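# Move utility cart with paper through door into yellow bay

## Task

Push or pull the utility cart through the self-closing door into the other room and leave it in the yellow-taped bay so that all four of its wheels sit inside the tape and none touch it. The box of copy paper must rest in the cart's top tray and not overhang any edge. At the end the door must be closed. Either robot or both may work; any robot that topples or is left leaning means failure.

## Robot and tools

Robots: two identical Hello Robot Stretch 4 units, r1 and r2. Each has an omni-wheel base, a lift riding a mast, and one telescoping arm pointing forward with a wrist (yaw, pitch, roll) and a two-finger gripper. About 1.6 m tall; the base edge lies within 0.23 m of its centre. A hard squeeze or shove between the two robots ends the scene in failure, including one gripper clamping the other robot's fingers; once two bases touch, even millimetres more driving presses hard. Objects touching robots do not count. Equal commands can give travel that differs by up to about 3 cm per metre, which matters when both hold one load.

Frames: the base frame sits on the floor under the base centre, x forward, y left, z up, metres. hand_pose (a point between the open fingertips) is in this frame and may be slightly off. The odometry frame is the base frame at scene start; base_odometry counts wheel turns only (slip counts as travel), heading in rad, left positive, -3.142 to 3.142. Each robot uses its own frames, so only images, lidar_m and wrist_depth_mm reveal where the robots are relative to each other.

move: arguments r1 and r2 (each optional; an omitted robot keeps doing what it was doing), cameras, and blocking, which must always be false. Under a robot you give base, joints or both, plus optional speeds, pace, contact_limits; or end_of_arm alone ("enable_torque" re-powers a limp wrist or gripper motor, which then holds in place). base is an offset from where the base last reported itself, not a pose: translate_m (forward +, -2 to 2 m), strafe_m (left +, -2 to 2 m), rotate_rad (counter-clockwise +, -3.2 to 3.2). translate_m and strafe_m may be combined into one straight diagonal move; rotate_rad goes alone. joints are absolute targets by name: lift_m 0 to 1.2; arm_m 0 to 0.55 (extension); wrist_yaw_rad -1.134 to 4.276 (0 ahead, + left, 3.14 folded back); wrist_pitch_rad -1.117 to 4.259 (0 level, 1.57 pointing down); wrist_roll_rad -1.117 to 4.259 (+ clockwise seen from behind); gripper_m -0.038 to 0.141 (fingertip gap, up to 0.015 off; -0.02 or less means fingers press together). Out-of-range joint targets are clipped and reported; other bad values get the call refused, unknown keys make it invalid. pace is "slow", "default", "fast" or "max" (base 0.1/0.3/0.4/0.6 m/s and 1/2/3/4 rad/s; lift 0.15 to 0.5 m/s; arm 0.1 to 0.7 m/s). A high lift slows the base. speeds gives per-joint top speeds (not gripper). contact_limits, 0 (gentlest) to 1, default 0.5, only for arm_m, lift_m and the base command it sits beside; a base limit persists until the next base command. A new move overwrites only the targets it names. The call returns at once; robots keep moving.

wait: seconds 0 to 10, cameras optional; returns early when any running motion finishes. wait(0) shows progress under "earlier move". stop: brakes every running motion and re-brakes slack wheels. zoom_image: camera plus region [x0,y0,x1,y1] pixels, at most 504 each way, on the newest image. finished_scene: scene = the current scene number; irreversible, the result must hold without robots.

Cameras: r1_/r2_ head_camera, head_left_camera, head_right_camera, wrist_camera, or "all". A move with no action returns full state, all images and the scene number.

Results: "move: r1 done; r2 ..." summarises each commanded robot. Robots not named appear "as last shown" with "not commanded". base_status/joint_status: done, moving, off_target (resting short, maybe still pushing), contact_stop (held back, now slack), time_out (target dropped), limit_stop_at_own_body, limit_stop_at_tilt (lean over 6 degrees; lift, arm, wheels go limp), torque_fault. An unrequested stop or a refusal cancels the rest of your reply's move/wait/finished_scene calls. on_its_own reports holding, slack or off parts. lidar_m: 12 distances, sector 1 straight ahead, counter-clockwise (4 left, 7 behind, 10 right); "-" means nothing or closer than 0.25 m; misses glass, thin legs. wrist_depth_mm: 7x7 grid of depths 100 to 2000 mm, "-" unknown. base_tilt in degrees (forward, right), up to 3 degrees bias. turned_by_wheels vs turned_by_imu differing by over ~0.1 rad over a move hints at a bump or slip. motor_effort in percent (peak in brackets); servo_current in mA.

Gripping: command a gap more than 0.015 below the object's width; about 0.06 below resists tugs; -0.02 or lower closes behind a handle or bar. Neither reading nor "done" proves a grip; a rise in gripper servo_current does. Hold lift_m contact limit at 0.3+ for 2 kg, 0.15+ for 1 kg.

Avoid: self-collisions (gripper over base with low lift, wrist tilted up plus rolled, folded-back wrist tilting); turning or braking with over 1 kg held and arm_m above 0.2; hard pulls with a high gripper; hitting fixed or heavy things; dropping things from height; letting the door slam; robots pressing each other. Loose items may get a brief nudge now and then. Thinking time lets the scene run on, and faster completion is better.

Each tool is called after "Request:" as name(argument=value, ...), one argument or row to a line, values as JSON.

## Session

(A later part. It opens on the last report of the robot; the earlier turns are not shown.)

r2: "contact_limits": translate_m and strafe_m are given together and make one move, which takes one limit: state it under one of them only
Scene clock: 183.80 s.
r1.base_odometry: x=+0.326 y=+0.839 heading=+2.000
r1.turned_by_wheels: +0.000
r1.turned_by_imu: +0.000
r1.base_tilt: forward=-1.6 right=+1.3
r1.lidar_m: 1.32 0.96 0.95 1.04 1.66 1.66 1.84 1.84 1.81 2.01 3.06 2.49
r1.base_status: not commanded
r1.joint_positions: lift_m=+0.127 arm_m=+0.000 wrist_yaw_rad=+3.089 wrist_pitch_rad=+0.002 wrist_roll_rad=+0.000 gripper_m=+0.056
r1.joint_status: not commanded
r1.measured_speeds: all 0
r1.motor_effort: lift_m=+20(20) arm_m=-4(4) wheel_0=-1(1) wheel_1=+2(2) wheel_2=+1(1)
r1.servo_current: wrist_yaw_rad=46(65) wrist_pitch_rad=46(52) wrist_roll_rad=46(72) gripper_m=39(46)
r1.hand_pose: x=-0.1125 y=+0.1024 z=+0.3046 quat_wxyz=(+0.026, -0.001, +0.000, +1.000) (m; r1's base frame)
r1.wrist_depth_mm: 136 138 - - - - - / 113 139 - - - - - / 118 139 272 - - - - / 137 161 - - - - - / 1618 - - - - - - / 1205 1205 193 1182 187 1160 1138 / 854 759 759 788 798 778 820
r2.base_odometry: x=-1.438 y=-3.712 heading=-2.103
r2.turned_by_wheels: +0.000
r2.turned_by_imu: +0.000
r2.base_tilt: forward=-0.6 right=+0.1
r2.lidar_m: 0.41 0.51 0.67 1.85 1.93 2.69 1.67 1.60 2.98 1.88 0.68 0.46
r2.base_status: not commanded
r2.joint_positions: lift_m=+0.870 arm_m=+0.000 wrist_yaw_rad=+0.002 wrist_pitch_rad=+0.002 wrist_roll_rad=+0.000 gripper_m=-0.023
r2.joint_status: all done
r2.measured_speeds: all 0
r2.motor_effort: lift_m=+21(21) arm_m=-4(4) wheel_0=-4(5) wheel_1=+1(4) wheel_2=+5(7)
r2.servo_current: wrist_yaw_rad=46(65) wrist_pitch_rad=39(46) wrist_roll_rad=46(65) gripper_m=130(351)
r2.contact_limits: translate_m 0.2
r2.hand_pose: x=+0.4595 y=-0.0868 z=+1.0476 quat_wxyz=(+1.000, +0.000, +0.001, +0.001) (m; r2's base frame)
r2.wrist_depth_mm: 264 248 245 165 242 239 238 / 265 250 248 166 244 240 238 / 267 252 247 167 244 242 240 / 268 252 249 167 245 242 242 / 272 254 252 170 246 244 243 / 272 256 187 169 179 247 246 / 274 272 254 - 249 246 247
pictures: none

Request:
move(
  blocking=false,
  r2={"base":{"translate_m":-0.225,"strafe_m":-0.104},"joints":{"wrist_yaw_rad":0.25},"speeds":{"wrist_yaw_rad":0.1},"pace":"slow","contact_limits":{"translate_m":0.8}},
)

Request:
wait(
  seconds=2,
)

Request:
wait(
  seconds=3,
)

Request:
wait(
  seconds=0.2,
  cameras=["r2_head_camera","r2_wrist_camera","r2_head_right_camera"],
)

Scene clock: 189.60 s.
move: r2 moving
r1.base_odometry: x=+0.326 y=+0.839 heading=+2.000
r1.turned_by_wheels: +0.000
r1.turned_by_imu: +0.000
r1.base_tilt: forward=-1.6 right=+1.3
r1.lidar_m: 1.35 0.96 0.96 1.07 1.64 1.65 1.83 1.86 1.83 1.99 3.03 2.49
r1.base_status: not commanded
r1.joint_positions: lift_m=+0.127 arm_m=+0.000 wrist_yaw_rad=+3.089 wrist_pitch_rad=+0.002 wrist_roll_rad=+0.000 gripper_m=+0.056
r1.joint_status: not commanded
r1.measured_speeds: all 0
r1.motor_effort: lift_m=+20(20) arm_m=-4(4) wheel_0=+0(1) wheel_1=+1(2) wheel_2=+1(1)
r1.servo_current: wrist_yaw_rad=39(59) wrist_pitch_rad=39(46) wrist_roll_rad=33(59) gripper_m=46(46)
r1.hand_pose: x=-0.1125 y=+0.1024 z=+0.3046 quat_wxyz=(+0.026, -0.001, +0.000, +1.000) (m; r1's base frame)
r1.wrist_depth_mm: 136 138 - - - - - / 113 139 - - - - - / 117 140 271 - - - - / 137 161 - - - - - / 1618 - - - - - - / 1182 1205 194 1205 187 1160 1138 / 854 750 750 798 788 778 820
r2.base_odometry: x=-1.437 y=-3.698 heading=-2.103
r2.turned_by_wheels: +0.000
r2.turned_by_imu: +0.000
r2.base_tilt: forward=-0.6 right=+0.1
r2.lidar_m: 0.37 0.51 0.73 1.86 1.94 2.68 1.68 1.60 3.01 1.95 0.70 0.50
r2.base_status: translate_m moving; strafe_m moving
r2.joint_positions: lift_m=+0.870 arm_m=+0.000 wrist_yaw_rad=+0.040 wrist_pitch_rad=+0.002 wrist_roll_rad=+0.000 gripper_m=-0.023
r2.joint_status: wrist_yaw_rad moving
r2.measured_speeds: translate_m=-0.049 strafe_m=-0.022 rotate_rad=-0.003 lift_m=+0.000 arm_m=+0.000 wrist_yaw_rad=+0.100 wrist_pitch_rad=+0.000 wrist_roll_rad=+0.000
r2.motor_effort: lift_m=+21(21) arm_m=-4(4) wheel_0=-13(15) wheel_1=-10(12) wheel_2=+17(17)
r2.servo_current: wrist_yaw_rad=26(111) wrist_pitch_rad=39(39) wrist_roll_rad=46(52) gripper_m=130(137)
r2.contact_limits: translate_m 0.8
r2.hand_pose: x=+0.4626 y=-0.0757 z=+1.0476 quat_wxyz=(+1.000, +0.000, +0.001, +0.020) (m; r2's base frame)
r2.wrist_depth_mm: 278 259 247 165 240 237 236 / 279 262 248 167 241 238 236 / 282 263 249 168 243 240 238 / 283 265 251 167 245 241 238 / 286 265 251 168 246 243 241 / 287 268 187 169 179 244 242 / 289 268 266 - 249 245 244
pictures: none

Scene clock: 191.60 s.
earlier move: r2 moving
r1.base_odometry: x=+0.326 y=+0.839 heading=+2.000
r1.turned_by_wheels: +0.000
r1.turned_by_imu: +0.000
r1.base_tilt: forward=-1.6 right=+1.3
r1.lidar_m: 1.51 0.94 0.94 1.06 1.67 1.64 1.82 1.86 1.83 1.98 3.04 2.47
r1.base_status: not commanded
r1.joint_positions: lift_m=+0.127 arm_m=+0.000 wrist_yaw_rad=+3.089 wrist_pitch_rad=+0.002 wrist_roll_rad=+0.000 gripper_m=+0.056
r1.joint_status: not commanded
r1.measured_speeds: all 0
r1.motor_effort: lift_m=+20(20) arm_m=-4(4) wheel_0=+0(1) wheel_1=+1(2) wheel_2=+1(1)
r1.servo_current: wrist_yaw_rad=39(65) wrist_pitch_rad=46(46) wrist_roll_rad=46(65) gripper_m=39(52)
r1.hand_pose: x=-0.1125 y=+0.1024 z=+0.3046 quat_wxyz=(+0.026, -0.001, +0.000, +1.000) (m; r1's base frame)
r1.wrist_depth_mm: 136 138 - - - - - / 113 139 - - - - - / 118 139 273 - - - - / 137 162 - - - - - / 1661 - - - - - - / 1182 1182 194 1205 187 1182 1138 / 854 750 768 788 798 768 820
r2.base_odometry: x=-1.418 y=-3.508 heading=-2.103
r2.turned_by_wheels: +0.000
r2.turned_by_imu: +0.000
r2.base_tilt: forward=-0.6 right=+0.1
r2.lidar_m: 0.39 0.70 0.98 1.94 2.04 2.79 1.43 1.42 2.93 2.55 0.88 0.52
r2.base_status: translate_m moving; strafe_m moving
r2.joint_positions: lift_m=+0.870 arm_m=+0.000 wrist_yaw_rad=+0.242 wrist_pitch_rad=+0.002 wrist_roll_rad=+0.000 gripper_m=-0.023
r2.joint_status: wrist_yaw_rad moving
r2.measured_speeds: translate_m=-0.090 strafe_m=-0.044 rotate_rad=-0.003 lift_m=+0.000 arm_m=+0.000 wrist_yaw_rad=+0.134 wrist_pitch_rad=+0.000 wrist_roll_rad=+0.000
r2.motor_effort: lift_m=+20(21) arm_m=-4(4) wheel_0=-9(15) wheel_1=-11(13) wheel_2=+16(18)
r2.servo_current: wrist_yaw_rad=39(111) wrist_pitch_rad=39(46) wrist_roll_rad=46(65) gripper_m=130(137)
r2.contact_limits: translate_m 0.8
r2.hand_pose: x=+0.4719 y=-0.0159 z=+1.0476 quat_wxyz=(+0.993, +0.000, +0.001, +0.120) (m; r2's base frame)
r2.wrist_depth_mm: - - 248 165 237 234 229 / - - 249 167 240 235 231 / - - 250 168 241 236 232 / - - 252 167 242 238 235 / - - 253 168 245 239 236 / - - 186 168 179 240 236 / - 137 - - 245 240 238
wait: 2.00 s; no rest
pictures: none

Scene clock: 192.77 s.
earlier move: r2 done
r1.base_odometry: x=+0.326 y=+0.839 heading=+2.000
r1.turned_by_wheels: +0.000
r1.turned_by_imu: +0.000
r1.base_tilt: forward=-1.6 right=+1.3
r1.lidar_m: 1.53 0.96 0.94 1.07 1.66 1.64 1.83 1.84 1.83 2.00 3.06 2.46
r1.base_status: not commanded
r1.joint_positions: lift_m=+0.127 arm_m=+0.000 wrist_yaw_rad=+3.089 wrist_pitch_rad=+0.002 wrist_roll_rad=+0.000 gripper_m=+0.056
r1.joint_status: not commanded
r1.measured_speeds: all 0
r1.motor_effort: lift_m=+20(20) arm_m=-4(4) wheel_0=+0(1) wheel_1=+1(2) wheel_2=+1(1)
r1.servo_current: wrist_yaw_rad=52(65) wrist_pitch_rad=39(52) wrist_roll_rad=46(65) gripper_m=39(52)
r1.hand_pose: x=-0.1125 y=+0.1024 z=+0.3046 quat_wxyz=(+0.026, -0.001, +0.000, +1.000) (m; r1's base frame)
r1.wrist_depth_mm: 136 138 - - - - - / 113 139 - - - - - / 118 139 272 - - - - / 137 161 - - - - - / 1661 - - - - - - / 1182 1182 193 1182 188 1138 1118 / 854 750 750 788 788 778 820
r2.base_odometry: x=-1.414 y=-3.466 heading=-2.103
r2.turned_by_wheels: +0.000
r2.turned_by_imu: +0.001
r2.base_tilt: forward=-0.6 right=+0.1
r2.lidar_m: 0.43 0.75 1.02 1.95 2.05 2.84 1.36 1.36 2.89 2.71 0.92 0.55
r2.base_status: done
r2.joint_positions: lift_m=+0.870 arm_m=+0.000 wrist_yaw_rad=+0.250 wrist_pitch_rad=+0.002 wrist_roll_rad=+0.000 gripper_m=-0.023
r2.joint_status: all done
r2.measured_speeds: all 0
r2.motor_effort: lift_m=+20(21) arm_m=-4(4) wheel_0=-7(15) wheel_1=-8(13) wheel_2=+15(18)
r2.servo_current: wrist_yaw_rad=52(111) wrist_pitch_rad=39(46) wrist_roll_rad=46(65) gripper_m=124(137)
r2.contact_limits: translate_m 0.8
r2.hand_pose: x=+0.4720 y=-0.0134 z=+1.0476 quat_wxyz=(+0.992, +0.000, +0.001, +0.125) (m; r2's base frame)
r2.wrist_depth_mm: - - 246 164 239 236 234 / - - 248 166 241 237 236 / - - 249 167 243 238 236 / - - 250 167 245 240 238 / - - 251 170 246 241 238 / - - 186 169 179 243 240 / - - - - 248 242 243
wait: 1.17 of 3 s (r2 has come to rest)
pictures: none

Scene clock: 192.97 s.
r1.base_odometry: x=+0.326 y=+0.839 heading=+2.000
r1.turned_by_wheels: +0.000
r1.turned_by_imu: +0.000
r1.base_tilt: forward=-1.6 right=+1.3
r1.lidar_m: 1.54 0.95 0.93 1.05 1.62 1.66 1.83 1.85 1.80 2.01 3.08 2.49
r1.base_status: not commanded
r1.joint_positions: lift_m=+0.127 arm_m=+0.000 wrist_yaw_rad=+3.089 wrist_pitch_rad=+0.002 wrist_roll_rad=+0.000 gripper_m=+0.056
r1.joint_status: not commanded
r1.measured_speeds: all 0
r1.motor_effort: lift_m=+20(20) arm_m=-4(4) wheel_0=+0(1) wheel_1=+1(2) wheel_2=+1(1)
r1.servo_current: wrist_yaw_rad=46(65) wrist_pitch_rad=33(52) wrist_roll_rad=46(65) gripper_m=39(52)
r1.hand_pose: x=-0.1125 y=+0.1024 z=+0.3046 quat_wxyz=(+0.026, -0.001, +0.000, +1.000) (m; r1's base frame)
r1.wrist_depth_mm: 136 139 - - - - - / 113 139 - - - - - / 118 139 272 - - - - / 137 161 - - - - - / 1661 - - - - - - / 1182 1205 194 1205 187 1182 1118 / 854 741 759 809 798 778 820
r2.base_odometry: x=-1.414 y=-3.466 heading=-2.103
r2.turned_by_wheels: +0.000
r2.turned_by_imu: +0.000
r2.base_tilt: forward=-0.6 right=+0.1
r2.lidar_m: 0.42 0.71 1.01 1.96 2.06 2.85 1.37 1.37 2.89 2.70 0.92 0.54
r2.base_status: done
r2.joint_positions: lift_m=+0.870 arm_m=+0.000 wrist_yaw_rad=+0.250 wrist_pitch_rad=+0.002 wrist_roll_rad=+0.000 gripper_m=-0.023
r2.joint_status: all done
r2.measured_speeds: all 0
r2.motor_effort: lift_m=+20(21) arm_m=-4(4) wheel_0=-6(15) wheel_1=-8(13) wheel_2=+15(18)
r2.servo_current: wrist_yaw_rad=39(111) wrist_pitch_rad=39(46) wrist_roll_rad=46(65) gripper_m=124(137)
r2.contact_limits: translate_m 0.8
r2.hand_pose: x=+0.4720 y=-0.0134 z=+1.0476 quat_wxyz=(+0.992, +0.000, +0.001, +0.125) (m; r2's base frame)
r2.wrist_depth_mm: - - 246 165 239 236 233 / - - 247 166 240 237 235 / - - 250 167 242 238 236 / - - 250 167 245 240 237 / - - 253 170 245 242 239 / - - 185 169 179 243 239 / - - - - 248 243 242
wait: 0.20 s; no rest
pictures: r2_head_camera, r2_head_right_camera, r2_wrist_camera
Images, in order (width x height): r2_head_camera 420x560, r2_head_right_camera 420x672, r2_wrist_camera 616x392.

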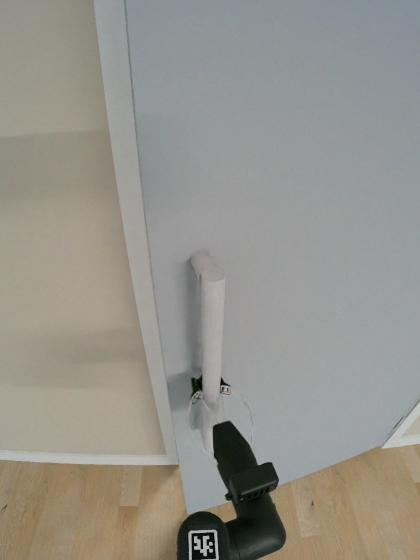

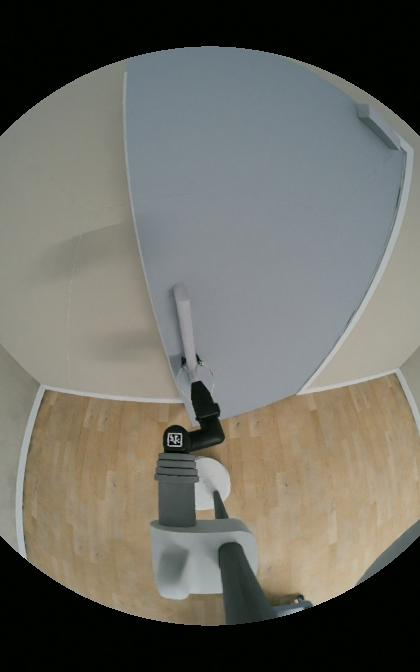

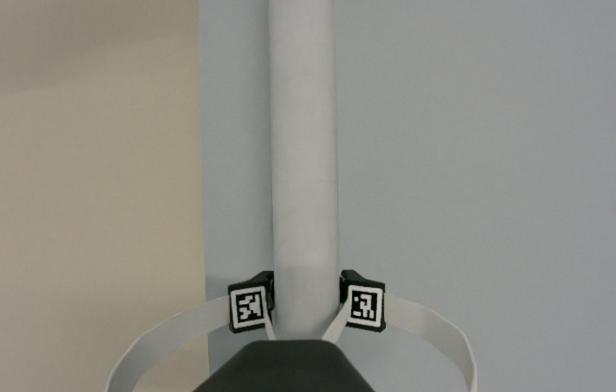

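Request:
move(
  blocking=false,
  r2={"base":{"translate_m":-0.193,"strafe_m":-0.156},"joints":{"wrist_yaw_rad":0.5},"speeds":{"wrist_yaw_rad":0.1},"pace":"slow","contact_limits":{"translate_m":0.8}},
)

Request:
wait(
  seconds=2.2,
)

Request:
wait(
  seconds=3,
)

Request:
move(
  blocking=false,
  r2={"base":{"translate_m":-0.15,"strafe_m":-0.2},"joints":{"wrist_yaw_rad":0.75},"speeds":{"wrist_yaw_rad":0.1},"pace":"slow","contact_limits":{"translate_m":0.8}},
)

Request:
wait(
  seconds=2.2,
)

Request:
wait(
  seconds=3,
)

Request:
wait(
  seconds=0.2,
  cameras=["r2_wrist_camera","r2_head_right_camera"],
)

Scene clock: 200.27 s.
move: r2 moving
r1: as last shown
r1.lidar_m: 1.54 0.95 0.95 1.05 1.64 1.66 1.84 1.86 1.82 2.00 3.04 2.49
r1.servo_current: wrist_yaw_rad=59(65) wrist_pitch_rad=39(46) wrist_roll_rad=59(59) gripper_m=46(46)
r1.wrist_depth_mm: 136 139 - - - - - / 113 139 - - - - - / 117 139 272 - - - - / 137 162 - - - - - / 1708 - - - - - - / 1182 1205 194 1182 187 1160 1138 / 854 750 759 809 788 778 820
r2.base_odometry: x=-1.415 y=-3.453 heading=-2.102
r2.turned_by_wheels: +0.000
r2.turned_by_imu: +0.001
r2.base_tilt: forward=-0.6 right=+0.1
r2.lidar_m: 0.40 0.76 1.03 1.96 2.05 2.82 1.33 1.37 2.88 2.77 0.96 0.55
r2.base_status: translate_m moving; strafe_m moving
r2.joint_positions: lift_m=+0.870 arm_m=+0.000 wrist_yaw_rad=+0.290 wrist_pitch_rad=+0.002 wrist_roll_rad=+0.000 gripper_m=-0.023
r2.joint_status: wrist_yaw_rad moving
r2.measured_speeds: translate_m=-0.041 strafe_m=-0.034 rotate_rad=-0.001 lift_m=+0.000 arm_m=+0.000 wrist_yaw_rad=+0.100 wrist_pitch_rad=+0.000 wrist_roll_rad=+0.000
r2.motor_effort: lift_m=+20(20) arm_m=-4(4) wheel_0=+0(7) wheel_1=-12(13) wheel_2=+18(19)
r2.servo_current: wrist_yaw_rad=39(59) wrist_pitch_rad=39(46) wrist_roll_rad=52(52) gripper_m=124(130)
r2.contact_limits: translate_m 0.8
r2.hand_pose: x=+0.4723 y=-0.0012 z=+1.0476 quat_wxyz=(+0.989, +0.000, +0.001, +0.145) (m; r2's base frame)
r2.wrist_depth_mm: - - 247 165 237 235 230 / - - 248 167 240 236 232 / - - 249 168 241 236 233 / - - 252 167 243 238 235 / - - 254 168 244 239 236 / - - 184 168 180 241 237 / - 136 - - 247 240 239
pictures: none

Scene clock: 202.47 s.
earlier move: r2 moving
r1.base_odometry: x=+0.326 y=+0.839 heading=+2.000
r1.turned_by_wheels: +0.000
r1.turned_by_imu: +0.000
r1.base_tilt: forward=-1.6 right=+1.2
r1.lidar_m: 1.52 0.96 0.95 1.06 1.63 1.66 1.79 1.85 1.82 1.99 3.04 2.48
r1.base_status: not commanded
r1.joint_positions: lift_m=+0.127 arm_m=+0.000 wrist_yaw_rad=+3.089 wrist_pitch_rad=+0.002 wrist_roll_rad=+0.000 gripper_m=+0.056
r1.joint_status: not commanded
r1.measured_speeds: all 0
r1.motor_effort: lift_m=+20(20) arm_m=-4(4) wheel_0=+0(1) wheel_1=+2(2) wheel_2=+1(1)
r1.servo_current: wrist_yaw_rad=33(65) wrist_pitch_rad=46(46) wrist_roll_rad=46(65) gripper_m=39(52)
r1.hand_pose: x=-0.1125 y=+0.1024 z=+0.3046 quat_wxyz=(+0.026, -0.001, +0.000, +1.000) (m; r1's base frame)
r1.wrist_depth_mm: 137 138 - - - - - / 113 139 - - - - - / 117 140 272 - - - - / 137 161 - - - - - / 1661 - - - - - - / 1160 1182 193 1182 187 1160 1118 / 854 750 741 809 798 778 809
r2.base_odometry: x=-1.446 y=-3.247 heading=-2.102
r2.turned_by_wheels: +0.000
r2.turned_by_imu: +0.000
r2.base_tilt: forward=-0.6 right=+0.1
r2.lidar_m: 0.40 0.47 1.27 2.09 2.19 3.05 1.16 1.22 2.75 2.62 1.27 0.60
r2.base_status: translate_m moving; strafe_m moving
r2.joint_positions: lift_m=+0.870 arm_m=+0.000 wrist_yaw_rad=+0.500 wrist_pitch_rad=+0.002 wrist_roll_rad=+0.000 gripper_m=-0.023
r2.joint_status: wrist_yaw_rad moving
r2.measured_speeds: translate_m=-0.061 strafe_m=-0.048 rotate_rad=+0.000 lift_m=+0.000 arm_m=+0.000 wrist_yaw_rad=+0.012 wrist_pitch_rad=+0.000 wrist_roll_rad=+0.000
r2.motor_effort: lift_m=+20(21) arm_m=-4(4) wheel_0=+6(7) wheel_1=-9(14) wheel_2=+15(19)
r2.servo_current: wrist_yaw_rad=46(91) wrist_pitch_rad=33(52) wrist_roll_rad=39(65) gripper_m=130(130)
r2.contact_limits: translate_m 0.8
r2.hand_pose: x=+0.4659 y=+0.0615 z=+1.0476 quat_wxyz=(+0.969, +0.000, +0.001, +0.247) (m; r2's base frame)
r2.wrist_depth_mm: - - 249 164 236 232 225 / - - 250 166 237 231 228 / - - 252 167 240 233 228 / - - 254 167 242 235 229 / - - 254 167 243 236 230 / - - 183 168 179 236 233 / - - - - 245 236 234
wait: 2.20 s; no rest
pictures: none

Scene clock: 203.47 s.
earlier move: r2 done
r1.base_odometry: x=+0.326 y=+0.839 heading=+2.000
r1.turned_by_wheels: +0.000
r1.turned_by_imu: +0.000
r1.base_tilt: forward=-1.6 right=+1.2
r1.lidar_m: 1.53 0.95 0.94 1.06 1.64 1.66 1.82 1.87 1.82 2.00 3.04 2.47
r1.base_status: not commanded
r1.joint_positions: lift_m=+0.127 arm_m=+0.000 wrist_yaw_rad=+3.089 wrist_pitch_rad=+0.002 wrist_roll_rad=+0.000 gripper_m=+0.056
r1.joint_status: not commanded
r1.measured_speeds: all 0
r1.motor_effort: lift_m=+20(20) arm_m=-4(4) wheel_0=+0(1) wheel_1=+1(2) wheel_2=+1(1)
r1.servo_current: wrist_yaw_rad=39(72) wrist_pitch_rad=39(46) wrist_roll_rad=39(65) gripper_m=39(52)
r1.hand_pose: x=-0.1125 y=+0.1024 z=+0.3046 quat_wxyz=(+0.026, -0.001, +0.000, +1.000) (m; r1's base frame)
r1.wrist_depth_mm: 137 138 - - - - - / 113 139 - - - - - / 117 139 271 - - - - / 138 161 - - - - - / 1661 - - - - - - / 1182 1205 194 1182 187 1138 1138 / 866 750 750 798 798 778 831
r2.base_odometry: x=-1.450 y=-3.221 heading=-2.102
r2.turned_by_wheels: +0.000
r2.turned_by_imu: +0.001
r2.base_tilt: forward=-0.6 right=+0.1
r2.lidar_m: 0.40 0.47 1.33 2.13 2.22 3.07 1.13 1.20 2.76 2.63 1.29 0.63
r2.base_status: done
r2.joint_positions: lift_m=+0.870 arm_m=+0.000 wrist_yaw_rad=+0.503 wrist_pitch_rad=+0.002 wrist_roll_rad=+0.000 gripper_m=-0.023
r2.joint_status: all done
r2.measured_speeds: all 0
r2.motor_effort: lift_m=+20(21) arm_m=-4(4) wheel_0=+7(11) wheel_1=-8(14) wheel_2=+15(19)
r2.servo_current: wrist_yaw_rad=52(91) wrist_pitch_rad=39(52) wrist_roll_rad=39(65) gripper_m=124(130)
r2.contact_limits: translate_m 0.8
r2.hand_pose: x=+0.4657 y=+0.0626 z=+1.0476 quat_wxyz=(+0.968, +0.000, +0.001, +0.249) (m; r2's base frame)
r2.wrist_depth_mm: - - 248 164 238 233 229 / - - 250 166 238 233 229 / - - 251 167 241 235 230 / - - 253 167 242 236 232 / - - 254 168 244 237 233 / - - 184 169 182 238 236 / - - - - 245 237 236
wait: 1.00 of 3 s (r2 has come to rest)
pictures: none

Scene clock: 203.97 s.
move: r2 moving
r1: as last shown
r1.base_tilt: forward=-1.6 right=+1.3
r1.lidar_m: 1.54 0.97 0.96 1.03 1.63 1.65 1.84 1.86 1.82 2.02 3.05 2.49
r1.servo_current: wrist_yaw_rad=52(52) wrist_pitch_rad=39(46) wrist_roll_rad=33(59) gripper_m=33(46)
r1.wrist_depth_mm: 137 139 - - - - - / 113 139 - - - - - / 117 140 271 - - - - / 137 162 - - - - - / 1618 - - - - - - / 1182 1182 193 1182 187 1138 1160 / 854 750 759 798 788 768 820
r2.base_odometry: x=-1.455 y=-3.209 heading=-2.101
r2.turned_by_wheels: +0.001
r2.turned_by_imu: +0.001
r2.base_tilt: forward=-0.6 right=+0.1
r2.lidar_m: 0.42 0.46 1.32 2.13 2.23 3.06 1.15 1.21 2.71 2.61 1.31 0.62
r2.base_status: translate_m moving; strafe_m moving
r2.joint_positions: lift_m=+0.870 arm_m=+0.000 wrist_yaw_rad=+0.542 wrist_pitch_rad=+0.002 wrist_roll_rad=+0.000 gripper_m=-0.023
r2.joint_status: wrist_yaw_rad moving
r2.measured_speeds: translate_m=-0.029 strafe_m=-0.039 rotate_rad=+0.000 lift_m=+0.000 arm_m=+0.000 wrist_yaw_rad=+0.096 wrist_pitch_rad=+0.000 wrist_roll_rad=+0.000
r2.motor_effort: lift_m=+20(20) arm_m=-4(4) wheel_0=+3(9) wheel_1=-14(14) wheel_2=+17(18)
r2.servo_current: wrist_yaw_rad=46(78) wrist_pitch_rad=39(46) wrist_roll_rad=39(59) gripper_m=124(130)
r2.contact_limits: translate_m 0.8
r2.hand_pose: x=+0.4630 y=+0.0740 z=+1.0476 quat_wxyz=(+0.963, +0.000, +0.001, +0.268) (m; r2's base frame)
r2.wrist_depth_mm: - - 249 165 237 231 226 / - - 250 167 236 231 226 / - - 252 167 239 233 228 / - - 253 167 240 234 229 / - - 255 168 242 236 230 / - - 185 168 179 236 232 / - - - - 243 236 233
pictures: none

Scene clock: 206.17 s.
earlier move: r2 moving
r1.base_odometry: x=+0.326 y=+0.839 heading=+2.000
r1.turned_by_wheels: +0.000
r1.turned_by_imu: +0.000
r1.base_tilt: forward=-1.6 right=+1.3
r1.lidar_m: 1.56 0.96 0.94 1.05 1.63 1.64 1.82 1.84 1.83 2.02 3.04 2.46
r1.base_status: not commanded
r1.joint_positions: lift_m=+0.127 arm_m=+0.000 wrist_yaw_rad=+3.089 wrist_pitch_rad=+0.002 wrist_roll_rad=+0.000 gripper_m=+0.056
r1.joint_status: not commanded
r1.measured_speeds: all 0
r1.motor_effort: lift_m=+20(20) arm_m=-4(4) wheel_0=+0(1) wheel_1=+1(2) wheel_2=+1(1)
r1.servo_current: wrist_yaw_rad=52(72) wrist_pitch_rad=39(46) wrist_roll_rad=46(72) gripper_m=39(46)
r1.hand_pose: x=-0.1125 y=+0.1024 z=+0.3046 quat_wxyz=(+0.026, -0.001, +0.000, +1.000) (m; r1's base frame)
r1.wrist_depth_mm: 136 138 - - - - - / 113 139 - - - - - / 118 140 273 - - - - / 137 161 - - - - - / 1618 - - - - - - / 1205 1205 194 1182 188 1160 1160 / 854 750 750 798 798 768 820
r2.base_odometry: x=-1.535 y=-3.019 heading=-2.100
r2.turned_by_wheels: +0.001
r2.turned_by_imu: +0.003
r2.base_tilt: forward=-0.7 right=+0.0
r2.lidar_m: 0.42 0.41 1.49 2.29 2.40 3.32 0.98 1.10 2.53 2.44 1.46 0.75
r2.base_status: translate_m moving; strafe_m moving
r2.joint_positions: lift_m=+0.870 arm_m=+0.000 wrist_yaw_rad=+0.755 wrist_pitch_rad=+0.002 wrist_roll_rad=+0.000 gripper_m=-0.023
r2.joint_status: wrist_yaw_rad moving
r2.measured_speeds: translate_m=-0.050 strafe_m=-0.065 rotate_rad=+0.001 lift_m=+0.000 arm_m=+0.000 wrist_yaw_rad=+0.011 wrist_pitch_rad=+0.000 wrist_roll_rad=+0.000
r2.motor_effort: lift_m=+20(21) arm_m=-4(4) wheel_0=+12(14) wheel_1=-7(15) wheel_2=+15(19)
r2.servo_current: wrist_yaw_rad=98(98) wrist_pitch_rad=39(46) wrist_roll_rad=46(59) gripper_m=124(130)
r2.contact_limits: translate_m 0.8
r2.hand_pose: x=+0.4408 y=+0.1341 z=+1.0476 quat_wxyz=(+0.930, +0.000, +0.001, +0.369) (m; r2's base frame)
r2.wrist_depth_mm: - - 251 163 235 226 219 / - - 252 167 236 227 220 / - - 254 167 236 229 221 / - - 255 168 239 229 223 / - - 256 168 240 230 225 / - - 183 170 182 231 225 / - - 262 - 241 230 228
wait: 2.20 s; no rest
pictures: none

Scene clock: 207.23 s.
earlier move: r2 done
r1.base_odometry: x=+0.326 y=+0.839 heading=+2.000
r1.turned_by_wheels: +0.000
r1.turned_by_imu: +0.000
r1.base_tilt: forward=-1.6 right=+1.3
r1.lidar_m: 1.55 0.96 0.94 1.06 1.62 1.67 1.82 1.86 1.82 2.01 3.07 2.45
r1.base_status: not commanded
r1.joint_positions: lift_m=+0.127 arm_m=+0.000 wrist_yaw_rad=+3.089 wrist_pitch_rad=+0.002 wrist_roll_rad=+0.000 gripper_m=+0.056
r1.joint_status: not commanded
r1.measured_speeds: all 0
r1.motor_effort: lift_m=+20(20) arm_m=-4(4) wheel_0=+0(1) wheel_1=+2(2) wheel_2=+1(1)
r1.servo_current: wrist_yaw_rad=59(72) wrist_pitch_rad=39(52) wrist_roll_rad=46(72) gripper_m=39(46)
r1.hand_pose: x=-0.1125 y=+0.1024 z=+0.3046 quat_wxyz=(+0.026, -0.001, +0.000, +1.000) (m; r1's base frame)
r1.wrist_depth_mm: 136 138 - - - - - / 113 139 - - - - - / 117 139 272 - - - - / 137 161 - - - - - / 1661 - - - - - - / 1182 1182 194 1182 188 1182 1118 / 866 759 750 798 788 778 809
r2.base_odometry: x=-1.547 y=-2.991 heading=-2.100
r2.turned_by_wheels: +0.000
r2.turned_by_imu: +0.001
r2.base_tilt: forward=-0.6 right=+0.0
r2.lidar_m: 0.39 0.40 1.54 2.33 2.41 3.33 0.97 1.12 2.53 2.43 1.49 0.76
r2.base_status: done
r2.joint_positions: lift_m=+0.870 arm_m=+0.000 wrist_yaw_rad=+0.760 wrist_pitch_rad=+0.002 wrist_roll_rad=+0.000 gripper_m=-0.023
r2.joint_status: all done
r2.measured_speeds: all 0
r2.motor_effort: lift_m=+20(21) arm_m=-4(4) wheel_0=+14(17) wheel_1=-6(15) wheel_2=+15(19)
r2.servo_current: wrist_yaw_rad=65(98) wrist_pitch_rad=33(46) wrist_roll_rad=52(59) gripper_m=124(130)
r2.contact_limits: translate_m 0.8
r2.hand_pose: x=+0.4402 y=+0.1354 z=+1.0476 quat_wxyz=(+0.929, +0.000, +0.001, +0.371) (m; r2's base frame)
r2.wrist_depth_mm: - - 251 164 236 227 222 / - - 251 167 236 228 223 / - - 253 166 238 229 224 / - - 254 170 239 230 225 / - - 256 168 241 233 227 / - - 184 169 180 234 228 / - - 258 - 242 232 229
wait: 1.07 of 3 s (r2 has come to rest)
pictures: none

Scene clock: 207.43 s.
r1.base_odometry: x=+0.326 y=+0.839 heading=+2.000
r1.turned_by_wheels: +0.000
r1.turned_by_imu: +0.000
r1.base_tilt: forward=-1.6 right=+1.2
r1.lidar_m: 1.56 0.95 0.96 1.04 1.67 1.64 1.83 1.85 1.83 2.02 3.05 2.46
r1.base_status: not commanded
r1.joint_positions: lift_m=+0.127 arm_m=+0.000 wrist_yaw_rad=+3.089 wrist_pitch_rad=+0.002 wrist_roll_rad=+0.000 gripper_m=+0.056
r1.joint_status: not commanded
r1.measured_speeds: all 0
r1.motor_effort: lift_m=+20(20) arm_m=-4(4) wheel_0=+0(1) wheel_1=+2(2) wheel_2=+1(1)
r1.servo_current: wrist_yaw_rad=52(72) wrist_pitch_rad=39(52) wrist_roll_rad=39(72) gripper_m=39(46)
r1.hand_pose: x=-0.1125 y=+0.1024 z=+0.3046 quat_wxyz=(+0.026, -0.001, +0.000, +1.000) (m; r1's base frame)
r1.wrist_depth_mm: 136 139 - - - - - / 113 139 - - - - - / 118 140 273 - - - - / 137 162 - - - - - / 1708 - - - - - - / 1182 1205 193 1182 188 1160 1160 / 842 750 750 809 788 788 820
r2.base_odometry: x=-1.547 y=-2.991 heading=-2.100
r2.turned_by_wheels: +0.000
r2.turned_by_imu: +0.000
r2.base_tilt: forward=-0.7 right=+0.0
r2.lidar_m: 0.42 0.39 1.52 2.30 2.43 3.32 0.98 1.10 2.53 2.41 1.44 0.76
r2.base_status: done
r2.joint_positions: lift_m=+0.870 arm_m=+0.000 wrist_yaw_rad=+0.760 wrist_pitch_rad=+0.002 wrist_roll_rad=+0.000 gripper_m=-0.023
r2.joint_status: all done
r2.measured_speeds: all 0
r2.motor_effort: lift_m=+20(21) arm_m=-4(4) wheel_0=+14(17) wheel_1=-6(15) wheel_2=+15(19)
r2.servo_current: wrist_yaw_rad=52(98) wrist_pitch_rad=39(46) wrist_roll_rad=39(59) gripper_m=124(130)
r2.contact_limits: translate_m 0.8
r2.hand_pose: x=+0.4402 y=+0.1354 z=+1.0476 quat_wxyz=(+0.929, +0.000, +0.001, +0.371) (m; r2's base frame)
r2.wrist_depth_mm: - - 250 164 236 228 221 / - - 251 166 236 228 222 / - - 253 166 237 229 224 / - - 254 170 240 231 225 / - - 257 167 241 233 227 / - - 183 168 181 234 228 / - - 258 - 242 232 228
wait: 0.20 s; no rest
pictures: r2_head_right_camera, r2_wrist_camera
Images, in order (width x height): r2_head_right_camera 420x672, r2_wrist_camera 616x392.

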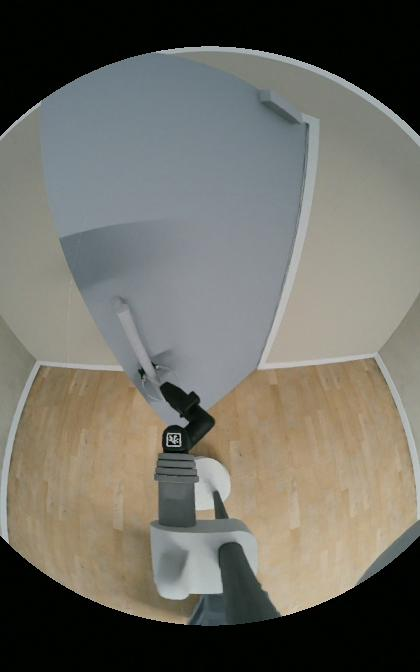

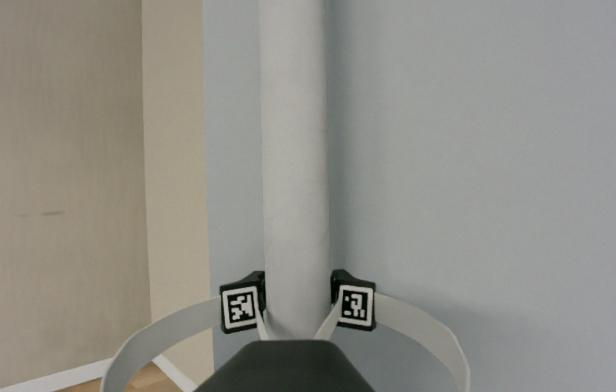

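Request:
move(
  blocking=false,
  r2={"base":{"translate_m":-0.16,"strafe_m":-0.268},"joints":{"wrist_yaw_rad":1.0},"speeds":{"wrist_yaw_rad":0.08},"pace":"slow","contact_limits":{"translate_m":0.8}},
)

Request:
wait(
  seconds=3,
)

Request:
wait(
  seconds=3,
)

Request:
wait(
  seconds=0.2,
  cameras=["r2_wrist_camera","r2_head_right_camera"],
)

Scene clock: 221.37 s.
move: r2 moving
r1: as last shown
r1.base_tilt: forward=-1.6 right=+1.3
r1.lidar_m: 1.52 0.96 0.94 1.05 1.64 1.66 1.82 1.83 1.82 2.01 3.05 2.48
r1.motor_effort: lift_m=+20(20) arm_m=-4(4) wheel_0=-1(1) wheel_1=+1(2) wheel_2=+1(1)
r1.servo_current: wrist_yaw_rad=52(65) wrist_pitch_rad=39(39) wrist_roll_rad=33(65) gripper_m=39(46)
r1.wrist_depth_mm: 136 138 - - - - - / 113 139 - - - - - / 118 140 272 - - - - / 137 161 - - - - - / 1708 - - - - - - / 1182 1205 193 1205 187 1160 1160 / 842 750 759 809 798 768 809
r2.base_odometry: x=-1.553 y=-2.980 heading=-2.098
r2.turned_by_wheels: +0.002
r2.turned_by_imu: +0.002
r2.base_tilt: forward=-0.7 right=+0.1
r2.lidar_m: 0.43 0.39 1.50 2.32 2.42 3.38 0.97 1.09 2.51 2.40 1.49 0.79
r2.base_status: translate_m moving; strafe_m moving
r2.joint_positions: lift_m=+0.870 arm_m=+0.000 wrist_yaw_rad=+0.790 wrist_pitch_rad=+0.002 wrist_roll_rad=+0.000 gripper_m=-0.023
r2.joint_status: wrist_yaw_rad moving
r2.measured_speeds: translate_m=-0.025 strafe_m=-0.041 rotate_rad=-0.002 lift_m=+0.000 arm_m=+0.000 wrist_yaw_rad=+0.074 wrist_pitch_rad=+0.000 wrist_roll_rad=+0.000
r2.motor_effort: lift_m=+21(21) arm_m=-4(4) wheel_0=+14(15) wheel_1=-12(12) wheel_2=+19(20)
r2.servo_current: wrist_yaw_rad=91(91) wrist_pitch_rad=46(46) wrist_roll_rad=39(59) gripper_m=117(124)
r2.contact_limits: translate_m 0.8
r2.hand_pose: x=+0.4359 y=+0.1434 z=+1.0476 quat_wxyz=(+0.923, +0.000, +0.001, +0.385) (m; r2's base frame)
r2.wrist_depth_mm: - - 250 164 235 225 220 / - - 252 167 236 227 221 / - - 253 167 236 229 223 / - - 254 169 238 230 224 / - - 256 168 241 231 225 / - - 185 170 182 232 227 / - - 260 - 241 230 227
pictures: none

Scene clock: 224.37 s.
earlier move: r2 moving
r1.base_odometry: x=+0.326 y=+0.839 heading=+2.000
r1.turned_by_wheels: +0.000
r1.turned_by_imu: +0.000
r1.base_tilt: forward=-1.6 right=+1.3
r1.lidar_m: 1.53 0.96 0.95 1.06 1.64 1.65 1.81 1.86 1.83 2.03 3.06 2.49
r1.base_status: not commanded
r1.joint_positions: lift_m=+0.127 arm_m=+0.000 wrist_yaw_rad=+3.089 wrist_pitch_rad=+0.002 wrist_roll_rad=+0.000 gripper_m=+0.056
r1.joint_status: not commanded
r1.measured_speeds: all 0
r1.motor_effort: lift_m=+20(20) arm_m=-4(4) wheel_0=-1(1) wheel_1=+1(2) wheel_2=+1(1)
r1.servo_current: wrist_yaw_rad=59(72) wrist_pitch_rad=39(52) wrist_roll_rad=52(65) gripper_m=46(52)
r1.hand_pose: x=-0.1125 y=+0.1024 z=+0.3046 quat_wxyz=(+0.026, -0.001, +0.000, +1.000) (m; r1's base frame)
r1.wrist_depth_mm: 136 139 - - - - - / 113 139 - - - - - / 117 140 272 - - - - / 137 162 - - - - - / 1708 - - - - - - / 1205 1205 194 1205 188 1182 1160 / 854 750 759 798 788 778 798
r2.base_odometry: x=-1.689 y=-2.735 heading=-2.099
r2.turned_by_wheels: -0.001
r2.turned_by_imu: +0.001
r2.base_tilt: forward=-0.6 right=+0.1
r2.lidar_m: 0.53 0.38 1.72 2.57 2.70 0.85 0.85 3.06 2.27 2.18 1.69 1.22
r2.base_status: translate_m moving; strafe_m moving
r2.joint_positions: lift_m=+0.870 arm_m=+0.000 wrist_yaw_rad=+0.994 wrist_pitch_rad=+0.002 wrist_roll_rad=+0.000 gripper_m=-0.023
r2.joint_status: all done
r2.measured_speeds: translate_m=-0.032 strafe_m=-0.055 rotate_rad=+0.004 lift_m=+0.000 arm_m=+0.000 wrist_yaw_rad=+0.005 wrist_pitch_rad=+0.000 wrist_roll_rad=+0.000
r2.motor_effort: lift_m=+20(21) arm_m=-3(4) wheel_0=+5(19) wheel_1=-10(12) wheel_2=+14(20)
r2.servo_current: wrist_yaw_rad=59(117) wrist_pitch_rad=46(52) wrist_roll_rad=46(59) gripper_m=117(124)
r2.contact_limits: translate_m 0.8
r2.hand_pose: x=+0.4015 y=+0.1941 z=+1.0476 quat_wxyz=(+0.879, +0.000, +0.001, +0.477) (m; r2's base frame)
r2.wrist_depth_mm: - - 245 163 239 236 232 / - - 248 165 239 237 234 / - - 249 166 243 237 235 / - - 249 166 244 238 236 / - - 251 167 244 240 238 / - - 186 167 179 240 239 / - - 253 - 246 241 240
wait: 3.00 s; no rest
pictures: none

Scene clock: 225.27 s.
earlier move: r2 done
r1.base_odometry: x=+0.326 y=+0.839 heading=+2.000
r1.turned_by_wheels: +0.000
r1.turned_by_imu: +0.000
r1.base_tilt: forward=-1.6 right=+1.3
r1.lidar_m: 1.53 0.96 0.95 1.05 1.64 1.65 1.83 1.87 1.82 2.01 3.06 2.46
r1.base_status: not commanded
r1.joint_positions: lift_m=+0.127 arm_m=+0.000 wrist_yaw_rad=+3.089 wrist_pitch_rad=+0.002 wrist_roll_rad=+0.000 gripper_m=+0.056
r1.joint_status: not commanded
r1.measured_speeds: all 0
r1.motor_effort: lift_m=+20(20) arm_m=-4(4) wheel_0=+0(1) wheel_1=+1(2) wheel_2=+1(1)
r1.servo_current: wrist_yaw_rad=39(72) wrist_pitch_rad=39(52) wrist_roll_rad=33(65) gripper_m=39(52)
r1.hand_pose: x=-0.1125 y=+0.1024 z=+0.3046 quat_wxyz=(+0.026, -0.001, +0.000, +1.000) (m; r1's base frame)
r1.wrist_depth_mm: 137 138 - - - - - / 113 139 - - - - - / 118 140 273 - - - - / 137 162 - - - - - / 1661 - - - - - - / 1182 1182 193 1182 187 1182 1118 / 854 750 759 798 798 778 820
r2.base_odometry: x=-1.698 y=-2.718 heading=-2.099
r2.turned_by_wheels: +0.000
r2.turned_by_imu: +0.000
r2.base_tilt: forward=-0.7 right=+0.0
r2.lidar_m: 0.53 0.38 1.74 2.58 2.71 0.86 0.85 3.01 2.24 2.15 1.68 1.22
r2.base_status: done
r2.joint_positions: lift_m=+0.870 arm_m=+0.000 wrist_yaw_rad=+0.994 wrist_pitch_rad=+0.002 wrist_roll_rad=+0.000 gripper_m=-0.024
r2.joint_status: all done
r2.measured_speeds: all 0
r2.motor_effort: lift_m=+20(21) arm_m=-4(4) wheel_0=+6(19) wheel_1=-10(12) wheel_2=+13(20)
r2.servo_current: wrist_yaw_rad=52(117) wrist_pitch_rad=39(52) wrist_roll_rad=46(59) gripper_m=117(124)
r2.contact_limits: translate_m 0.8
r2.hand_pose: x=+0.4014 y=+0.1941 z=+1.0476 quat_wxyz=(+0.879, +0.000, +0.001, +0.477) (m; r2's base frame)
r2.wrist_depth_mm: - - 244 163 239 237 237 / - - 246 165 241 238 237 / - - 247 166 242 239 238 / - - 249 166 245 242 241 / - - 249 167 245 243 241 / - - 185 167 179 245 242 / - - 252 - 248 244 244
wait: 0.90 of 3 s (r2 has come to rest)
pictures: none

Scene clock: 225.47 s.
r1.base_odometry: x=+0.326 y=+0.839 heading=+2.000
r1.turned_by_wheels: +0.000
r1.turned_by_imu: +0.000
r1.base_tilt: forward=-1.5 right=+1.3
r1.lidar_m: 1.52 0.95 0.95 1.07 1.65 1.66 1.85 1.83 1.84 2.03 3.06 2.48
r1.base_status: not commanded
r1.joint_positions: lift_m=+0.127 arm_m=+0.000 wrist_yaw_rad=+3.089 wrist_pitch_rad=+0.002 wrist_roll_rad=+0.000 gripper_m=+0.056
r1.joint_status: not commanded
r1.measured_speeds: all 0
r1.motor_effort: lift_m=+20(20) arm_m=-4(4) wheel_0=+0(1) wheel_1=+1(2) wheel_2=+1(1)
r1.servo_current: wrist_yaw_rad=52(72) wrist_pitch_rad=39(52) wrist_roll_rad=52(65) gripper_m=46(52)
r1.hand_pose: x=-0.1125 y=+0.1024 z=+0.3046 quat_wxyz=(+0.026, -0.001, +0.000, +1.000) (m; r1's base frame)
r1.wrist_depth_mm: 136 138 - - - - - / 113 139 - - - - - / 117 140 271 - - - - / 137 161 - - - - - / 1661 - - - - - - / 1205 1205 194 1160 187 1160 1118 / 854 750 768 798 788 788 809
r2.base_odometry: x=-1.698 y=-2.718 heading=-2.099
r2.turned_by_wheels: +0.000
r2.turned_by_imu: +0.000
r2.base_tilt: forward=-0.7 right=+0.0
r2.lidar_m: 0.56 0.38 1.75 2.58 2.72 0.86 0.86 3.05 2.23 2.15 1.69 1.22
r2.base_status: done
r2.joint_positions: lift_m=+0.870 arm_m=+0.000 wrist_yaw_rad=+0.994 wrist_pitch_rad=+0.002 wrist_roll_rad=+0.000 gripper_m=-0.024
r2.joint_status: all done
r2.measured_speeds: all 0
r2.motor_effort: lift_m=+20(21) arm_m=-3(4) wheel_0=+6(19) wheel_1=-10(12) wheel_2=+14(20)
r2.servo_current: wrist_yaw_rad=52(117) wrist_pitch_rad=39(52) wrist_roll_rad=46(59) gripper_m=111(124)
r2.contact_limits: translate_m 0.8
r2.hand_pose: x=+0.4014 y=+0.1941 z=+1.0476 quat_wxyz=(+0.879, +0.000, +0.001, +0.477) (m; r2's base frame)
r2.wrist_depth_mm: - - 244 163 240 238 236 / - - 247 164 241 239 237 / - - 248 166 243 240 237 / - - 249 165 244 241 240 / - - 250 167 246 243 241 / - - 185 167 179 243 243 / - - 253 - 248 246 244
wait: 0.20 s; no rest
pictures: r2_head_right_camera, r2_wrist_camera
Images, in order (width x height): r2_head_right_camera 420x672, r2_wrist_camera 616x392.

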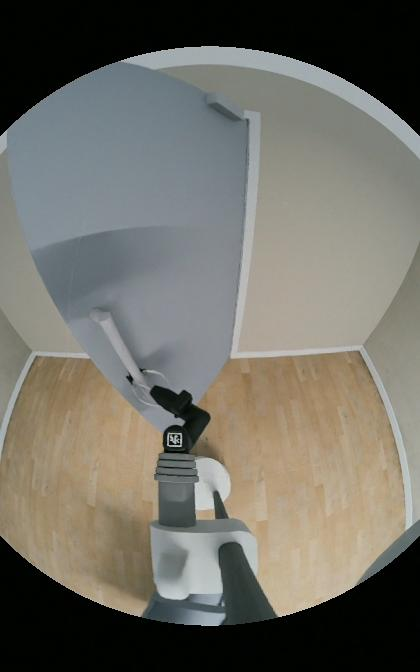

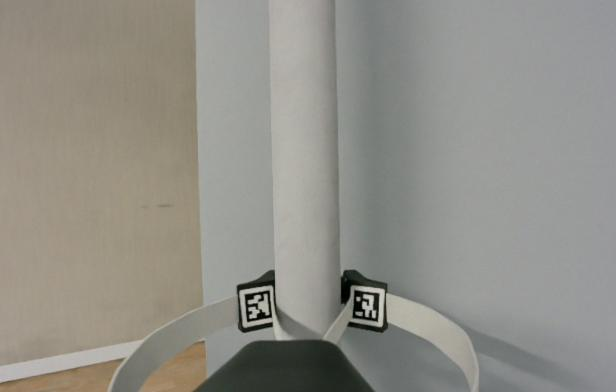

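Request:
move(
  blocking=false,
  r2={"base":{"translate_m":-0.055,"strafe_m":-0.315},"joints":{"wrist_yaw_rad":1.3},"speeds":{"wrist_yaw_rad":0.09},"pace":"slow","contact_limits":{"translate_m":0.8}},
)

Request:
wait(
  seconds=3,
)

Request:
wait(
  seconds=3,
)

Request:
wait(
  seconds=0.2,
  cameras=["r2_head_right_camera","r2_wrist_camera"],
)

Scene clock: 232.63 s.
move: r2 moving
r1: as last shown
r1.base_tilt: forward=-1.6 right=+1.3
r1.lidar_m: 1.54 0.95 0.95 1.05 1.64 1.65 1.84 1.86 1.82 2.02 3.06 2.51
r1.motor_effort: lift_m=+20(20) arm_m=-4(4) wheel_0=+0(1) wheel_1=+2(2) wheel_2=+1(1)
r1.servo_current: wrist_yaw_rad=59(59) wrist_pitch_rad=46(52) wrist_roll_rad=65(65) gripper_m=39(46)
r1.wrist_depth_mm: 136 138 - - - - - / 113 139 - - - - - / 117 140 272 - - - - / 137 161 - - - - - / 1661 - - - - - - / 1160 1182 193 1205 188 1182 1118 / 854 759 759 798 788 778 820
r2.base_odometry: x=-1.708 y=-2.710 heading=-2.099
r2.turned_by_wheels: +0.001
r2.turned_by_imu: +0.001
r2.base_tilt: forward=-0.6 right=+0.0
r2.lidar_m: 0.55 0.38 1.76 2.59 2.72 0.86 0.86 3.01 2.24 2.14 1.69 1.26
r2.base_status: translate_m moving; strafe_m moving
r2.joint_positions: lift_m=+0.870 arm_m=+0.000 wrist_yaw_rad=+1.024 wrist_pitch_rad=+0.002 wrist_roll_rad=+0.000 gripper_m=-0.024
r2.joint_status: wrist_yaw_rad moving
r2.measured_speeds: translate_m=-0.008 strafe_m=-0.051 rotate_rad=-0.001 lift_m=+0.000 arm_m=+0.000 wrist_yaw_rad=+0.083 wrist_pitch_rad=+0.000 wrist_roll_rad=+0.000
r2.motor_effort: lift_m=+20(21) arm_m=-4(4) wheel_0=+6(10) wheel_1=-14(15) wheel_2=+15(15)
r2.servo_current: wrist_yaw_rad=104(130) wrist_pitch_rad=46(46) wrist_roll_rad=46(52) gripper_m=111(124)
r2.contact_limits: translate_m 0.8
r2.hand_pose: x=+0.3956 y=+0.2008 z=+1.0476 quat_wxyz=(+0.872, +0.000, +0.001, +0.490) (m; r2's base frame)
r2.wrist_depth_mm: - - 245 163 239 235 234 / - - 247 166 240 237 235 / - - 247 168 242 238 237 / - - 249 165 243 241 237 / - - 250 167 245 241 239 / - - 185 167 181 243 241 / - - 253 - 247 242 242
pictures: none

Scene clock: 235.63 s.
earlier move: r2 moving
r1.base_odometry: x=+0.326 y=+0.839 heading=+2.000
r1.turned_by_wheels: +0.000
r1.turned_by_imu: +0.000
r1.base_tilt: forward=-1.6 right=+1.2
r1.lidar_m: 1.51 0.96 0.95 1.05 1.62 1.65 1.81 1.85 1.84 2.01 3.04 2.47
r1.base_status: not commanded
r1.joint_positions: lift_m=+0.127 arm_m=+0.000 wrist_yaw_rad=+3.089 wrist_pitch_rad=+0.002 wrist_roll_rad=+0.000 gripper_m=+0.056
r1.joint_status: not commanded
r1.measured_speeds: all 0
r1.motor_effort: lift_m=+20(20) arm_m=-4(4) wheel_0=+0(1) wheel_1=+1(2) wheel_2=+1(1)
r1.servo_current: wrist_yaw_rad=52(72) wrist_pitch_rad=39(52) wrist_roll_rad=46(65) gripper_m=39(52)
r1.hand_pose: x=-0.1125 y=+0.1024 z=+0.3046 quat_wxyz=(+0.026, -0.001, +0.000, +1.000) (m; r1's base frame)
r1.wrist_depth_mm: 136 139 - - - - - / 113 139 - - - - - / 117 140 272 - - - - / 137 161 - - - - - / 1661 - - - - - - / 1182 1182 193 1182 188 1160 1160 / 854 741 759 798 788 778 820
r2.base_odometry: x=-1.926 y=-2.526 heading=-2.099
r2.turned_by_wheels: +0.000
r2.turned_by_imu: +0.001
r2.base_tilt: forward=-0.7 right=+0.0
r2.lidar_m: 0.68 0.36 0.41 2.87 3.01 0.89 0.90 2.63 1.95 1.86 1.74 1.26
r2.base_status: translate_m moving; strafe_m moving
r2.joint_positions: lift_m=+0.870 arm_m=+0.000 wrist_yaw_rad=+1.277 wrist_pitch_rad=+0.002 wrist_roll_rad=+0.000 gripper_m=-0.024
r2.joint_status: wrist_yaw_rad moving
r2.measured_speeds: translate_m=-0.012 strafe_m=-0.067 rotate_rad=+0.002 lift_m=+0.000 arm_m=+0.000 wrist_yaw_rad=+0.010 wrist_pitch_rad=+0.000 wrist_roll_rad=+0.000
r2.motor_effort: lift_m=+20(21) arm_m=-4(4) wheel_0=+6(12) wheel_1=-13(16) wheel_2=+11(15)
r2.servo_current: wrist_yaw_rad=137(176) wrist_pitch_rad=39(46) wrist_roll_rad=52(59) gripper_m=111(124)
r2.contact_limits: translate_m 0.8
r2.hand_pose: x=+0.3381 y=+0.2507 z=+1.0476 quat_wxyz=(+0.803, +0.000, +0.001, +0.596) (m; r2's base frame)
r2.wrist_depth_mm: - - 244 163 238 237 236 / - - 246 163 239 237 236 / - - 247 167 241 240 238 / - - 248 166 244 241 239 / - - 249 167 245 242 242 / - - 250 168 181 243 242 / - - 252 - 247 245 244
wait: 3.00 s; no rest
pictures: none

Scene clock: 236.53 s.
earlier move: r2 off_target
r1.base_odometry: x=+0.326 y=+0.839 heading=+2.000
r1.turned_by_wheels: +0.000
r1.turned_by_imu: +0.000
r1.base_tilt: forward=-1.6 right=+1.2
r1.lidar_m: 1.54 0.97 0.94 1.05 1.64 1.65 1.81 1.86 1.81 2.01 3.04 2.49
r1.base_status: not commanded
r1.joint_positions: lift_m=+0.127 arm_m=+0.000 wrist_yaw_rad=+3.089 wrist_pitch_rad=+0.002 wrist_roll_rad=+0.000 gripper_m=+0.056
r1.joint_status: not commanded
r1.measured_speeds: all 0
r1.motor_effort: lift_m=+20(20) arm_m=-4(4) wheel_0=+0(1) wheel_1=+2(2) wheel_2=+1(1)
r1.servo_current: wrist_yaw_rad=39(78) wrist_pitch_rad=39(52) wrist_roll_rad=26(65) gripper_m=39(52)
r1.hand_pose: x=-0.1125 y=+0.1024 z=+0.3046 quat_wxyz=(+0.026, -0.001, +0.000, +1.000) (m; r1's base frame)
r1.wrist_depth_mm: 136 138 - - - - - / 113 139 - - - - - / 117 139 272 - - - - / 137 162 - - - - - / 1661 - - - - - - / 1182 1182 194 1205 187 1182 1138 / 854 741 750 798 798 778 820
r2.base_odometry: x=-1.942 y=-2.513 heading=-2.099
r2.turned_by_wheels: +0.000
r2.turned_by_imu: +0.000
r2.base_tilt: forward=-0.6 right=+0.0
r2.lidar_m: 0.69 0.38 0.40 2.90 3.05 0.86 0.89 2.62 1.91 1.84 1.74 1.30
r2.base_status: done
r2.joint_positions: lift_m=+0.870 arm_m=+0.000 wrist_yaw_rad=+1.279 wrist_pitch_rad=+0.002 wrist_roll_rad=+0.000 gripper_m=-0.024
r2.joint_status: wrist_yaw_rad off_target (ended at +1.277, target +1.300)
r2.measured_speeds: all 0
r2.on_its_own: wrist_yaw_rad is at rest, and its servo_current (137 mA) is outside its rest range (0 to 104 mA)
r2.motor_effort: lift_m=+20(21) arm_m=-4(4) wheel_0=+5(12) wheel_1=-11(16) wheel_2=+13(15)
r2.servo_current: wrist_yaw_rad=137(176) wrist_pitch_rad=39(46) wrist_roll_rad=39(59) gripper_m=117(124)
r2.contact_limits: translate_m 0.8
r2.hand_pose: x=+0.3377 y=+0.2510 z=+1.0476 quat_wxyz=(+0.803, +0.000, +0.001, +0.597) (m; r2's base frame)
r2.wrist_depth_mm: - - 243 162 241 239 239 / - - 244 163 242 241 240 / - - 246 167 244 242 241 / - - 245 166 245 244 243 / - - 249 167 246 246 245 / - - 186 167 180 246 245 / - - 251 - 249 247 247
wait: 0.90 of 3 s (r2 has come to rest)
pictures: none

Scene clock: 236.73 s.
r1.base_odometry: x=+0.326 y=+0.839 heading=+2.000
r1.turned_by_wheels: +0.000
r1.turned_by_imu: +0.000
r1.base_tilt: forward=-1.6 right=+1.3
r1.lidar_m: 1.53 0.95 0.94 1.05 1.64 1.65 1.82 1.86 1.83 2.00 3.05 2.47
r1.base_status: not commanded
r1.joint_positions: lift_m=+0.127 arm_m=+0.000 wrist_yaw_rad=+3.089 wrist_pitch_rad=+0.002 wrist_roll_rad=+0.000 gripper_m=+0.056
r1.joint_status: not commanded
r1.measured_speeds: all 0
r1.motor_effort: lift_m=+20(20) arm_m=-4(4) wheel_0=-1(1) wheel_1=+1(2) wheel_2=+1(1)
r1.servo_current: wrist_yaw_rad=33(78) wrist_pitch_rad=39(52) wrist_roll_rad=52(65) gripper_m=39(52)
r1.hand_pose: x=-0.1125 y=+0.1024 z=+0.3046 quat_wxyz=(+0.026, -0.001, +0.000, +1.000) (m; r1's base frame)
r1.wrist_depth_mm: 136 139 - - - - - / 113 139 - - - - - / 117 140 273 - - - - / 137 161 - - - - - / 1661 - - - - - - / 1160 1182 193 1182 187 1138 1160 / 854 750 759 820 798 778 809
r2.base_odometry: x=-1.942 y=-2.513 heading=-2.099
r2.turned_by_wheels: +0.000
r2.turned_by_imu: +0.000
r2.base_tilt: forward=-0.6 right=+0.1
r2.lidar_m: 0.67 0.37 0.40 2.91 3.04 0.90 0.88 2.61 1.93 1.85 1.77 1.29
r2.base_status: done
r2.joint_positions: lift_m=+0.870 arm_m=+0.000 wrist_yaw_rad=+1.279 wrist_pitch_rad=+0.002 wrist_roll_rad=+0.000 gripper_m=-0.024
r2.joint_status: wrist_yaw_rad off_target (ended at +1.277, target +1.300)
r2.measured_speeds: all 0
r2.on_its_own: wrist_yaw_rad is at rest, and its servo_current (124 mA) is outside its rest range (0 to 104 mA)
r2.motor_effort: lift_m=+20(21) arm_m=-4(4) wheel_0=+5(12) wheel_1=-11(16) wheel_2=+13(15)
r2.servo_current: wrist_yaw_rad=124(176) wrist_pitch_rad=39(46) wrist_roll_rad=46(59) gripper_m=111(124)
r2.contact_limits: translate_m 0.8
r2.hand_pose: x=+0.3377 y=+0.2510 z=+1.0476 quat_wxyz=(+0.803, +0.000, +0.001, +0.597) (m; r2's base frame)
r2.wrist_depth_mm: - - 243 162 241 240 239 / - - 244 163 241 240 240 / - - 245 167 243 242 241 / - - 247 165 245 244 243 / - - 248 167 246 245 244 / - - 186 167 180 246 245 / - - 251 - 248 247 247
wait: 0.20 s; no rest
pictures: r2_head_right_camera, r2_wrist_camera
Images, in order (width x height): r2_head_right_camera 420x672, r2_wrist_camera 616x392.

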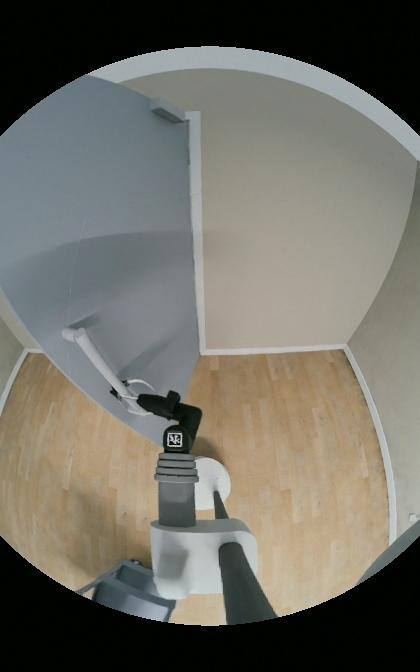

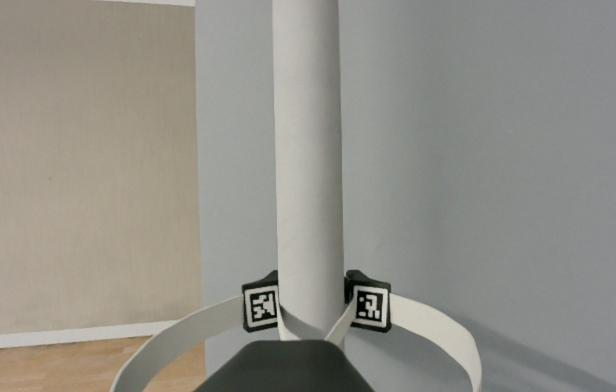

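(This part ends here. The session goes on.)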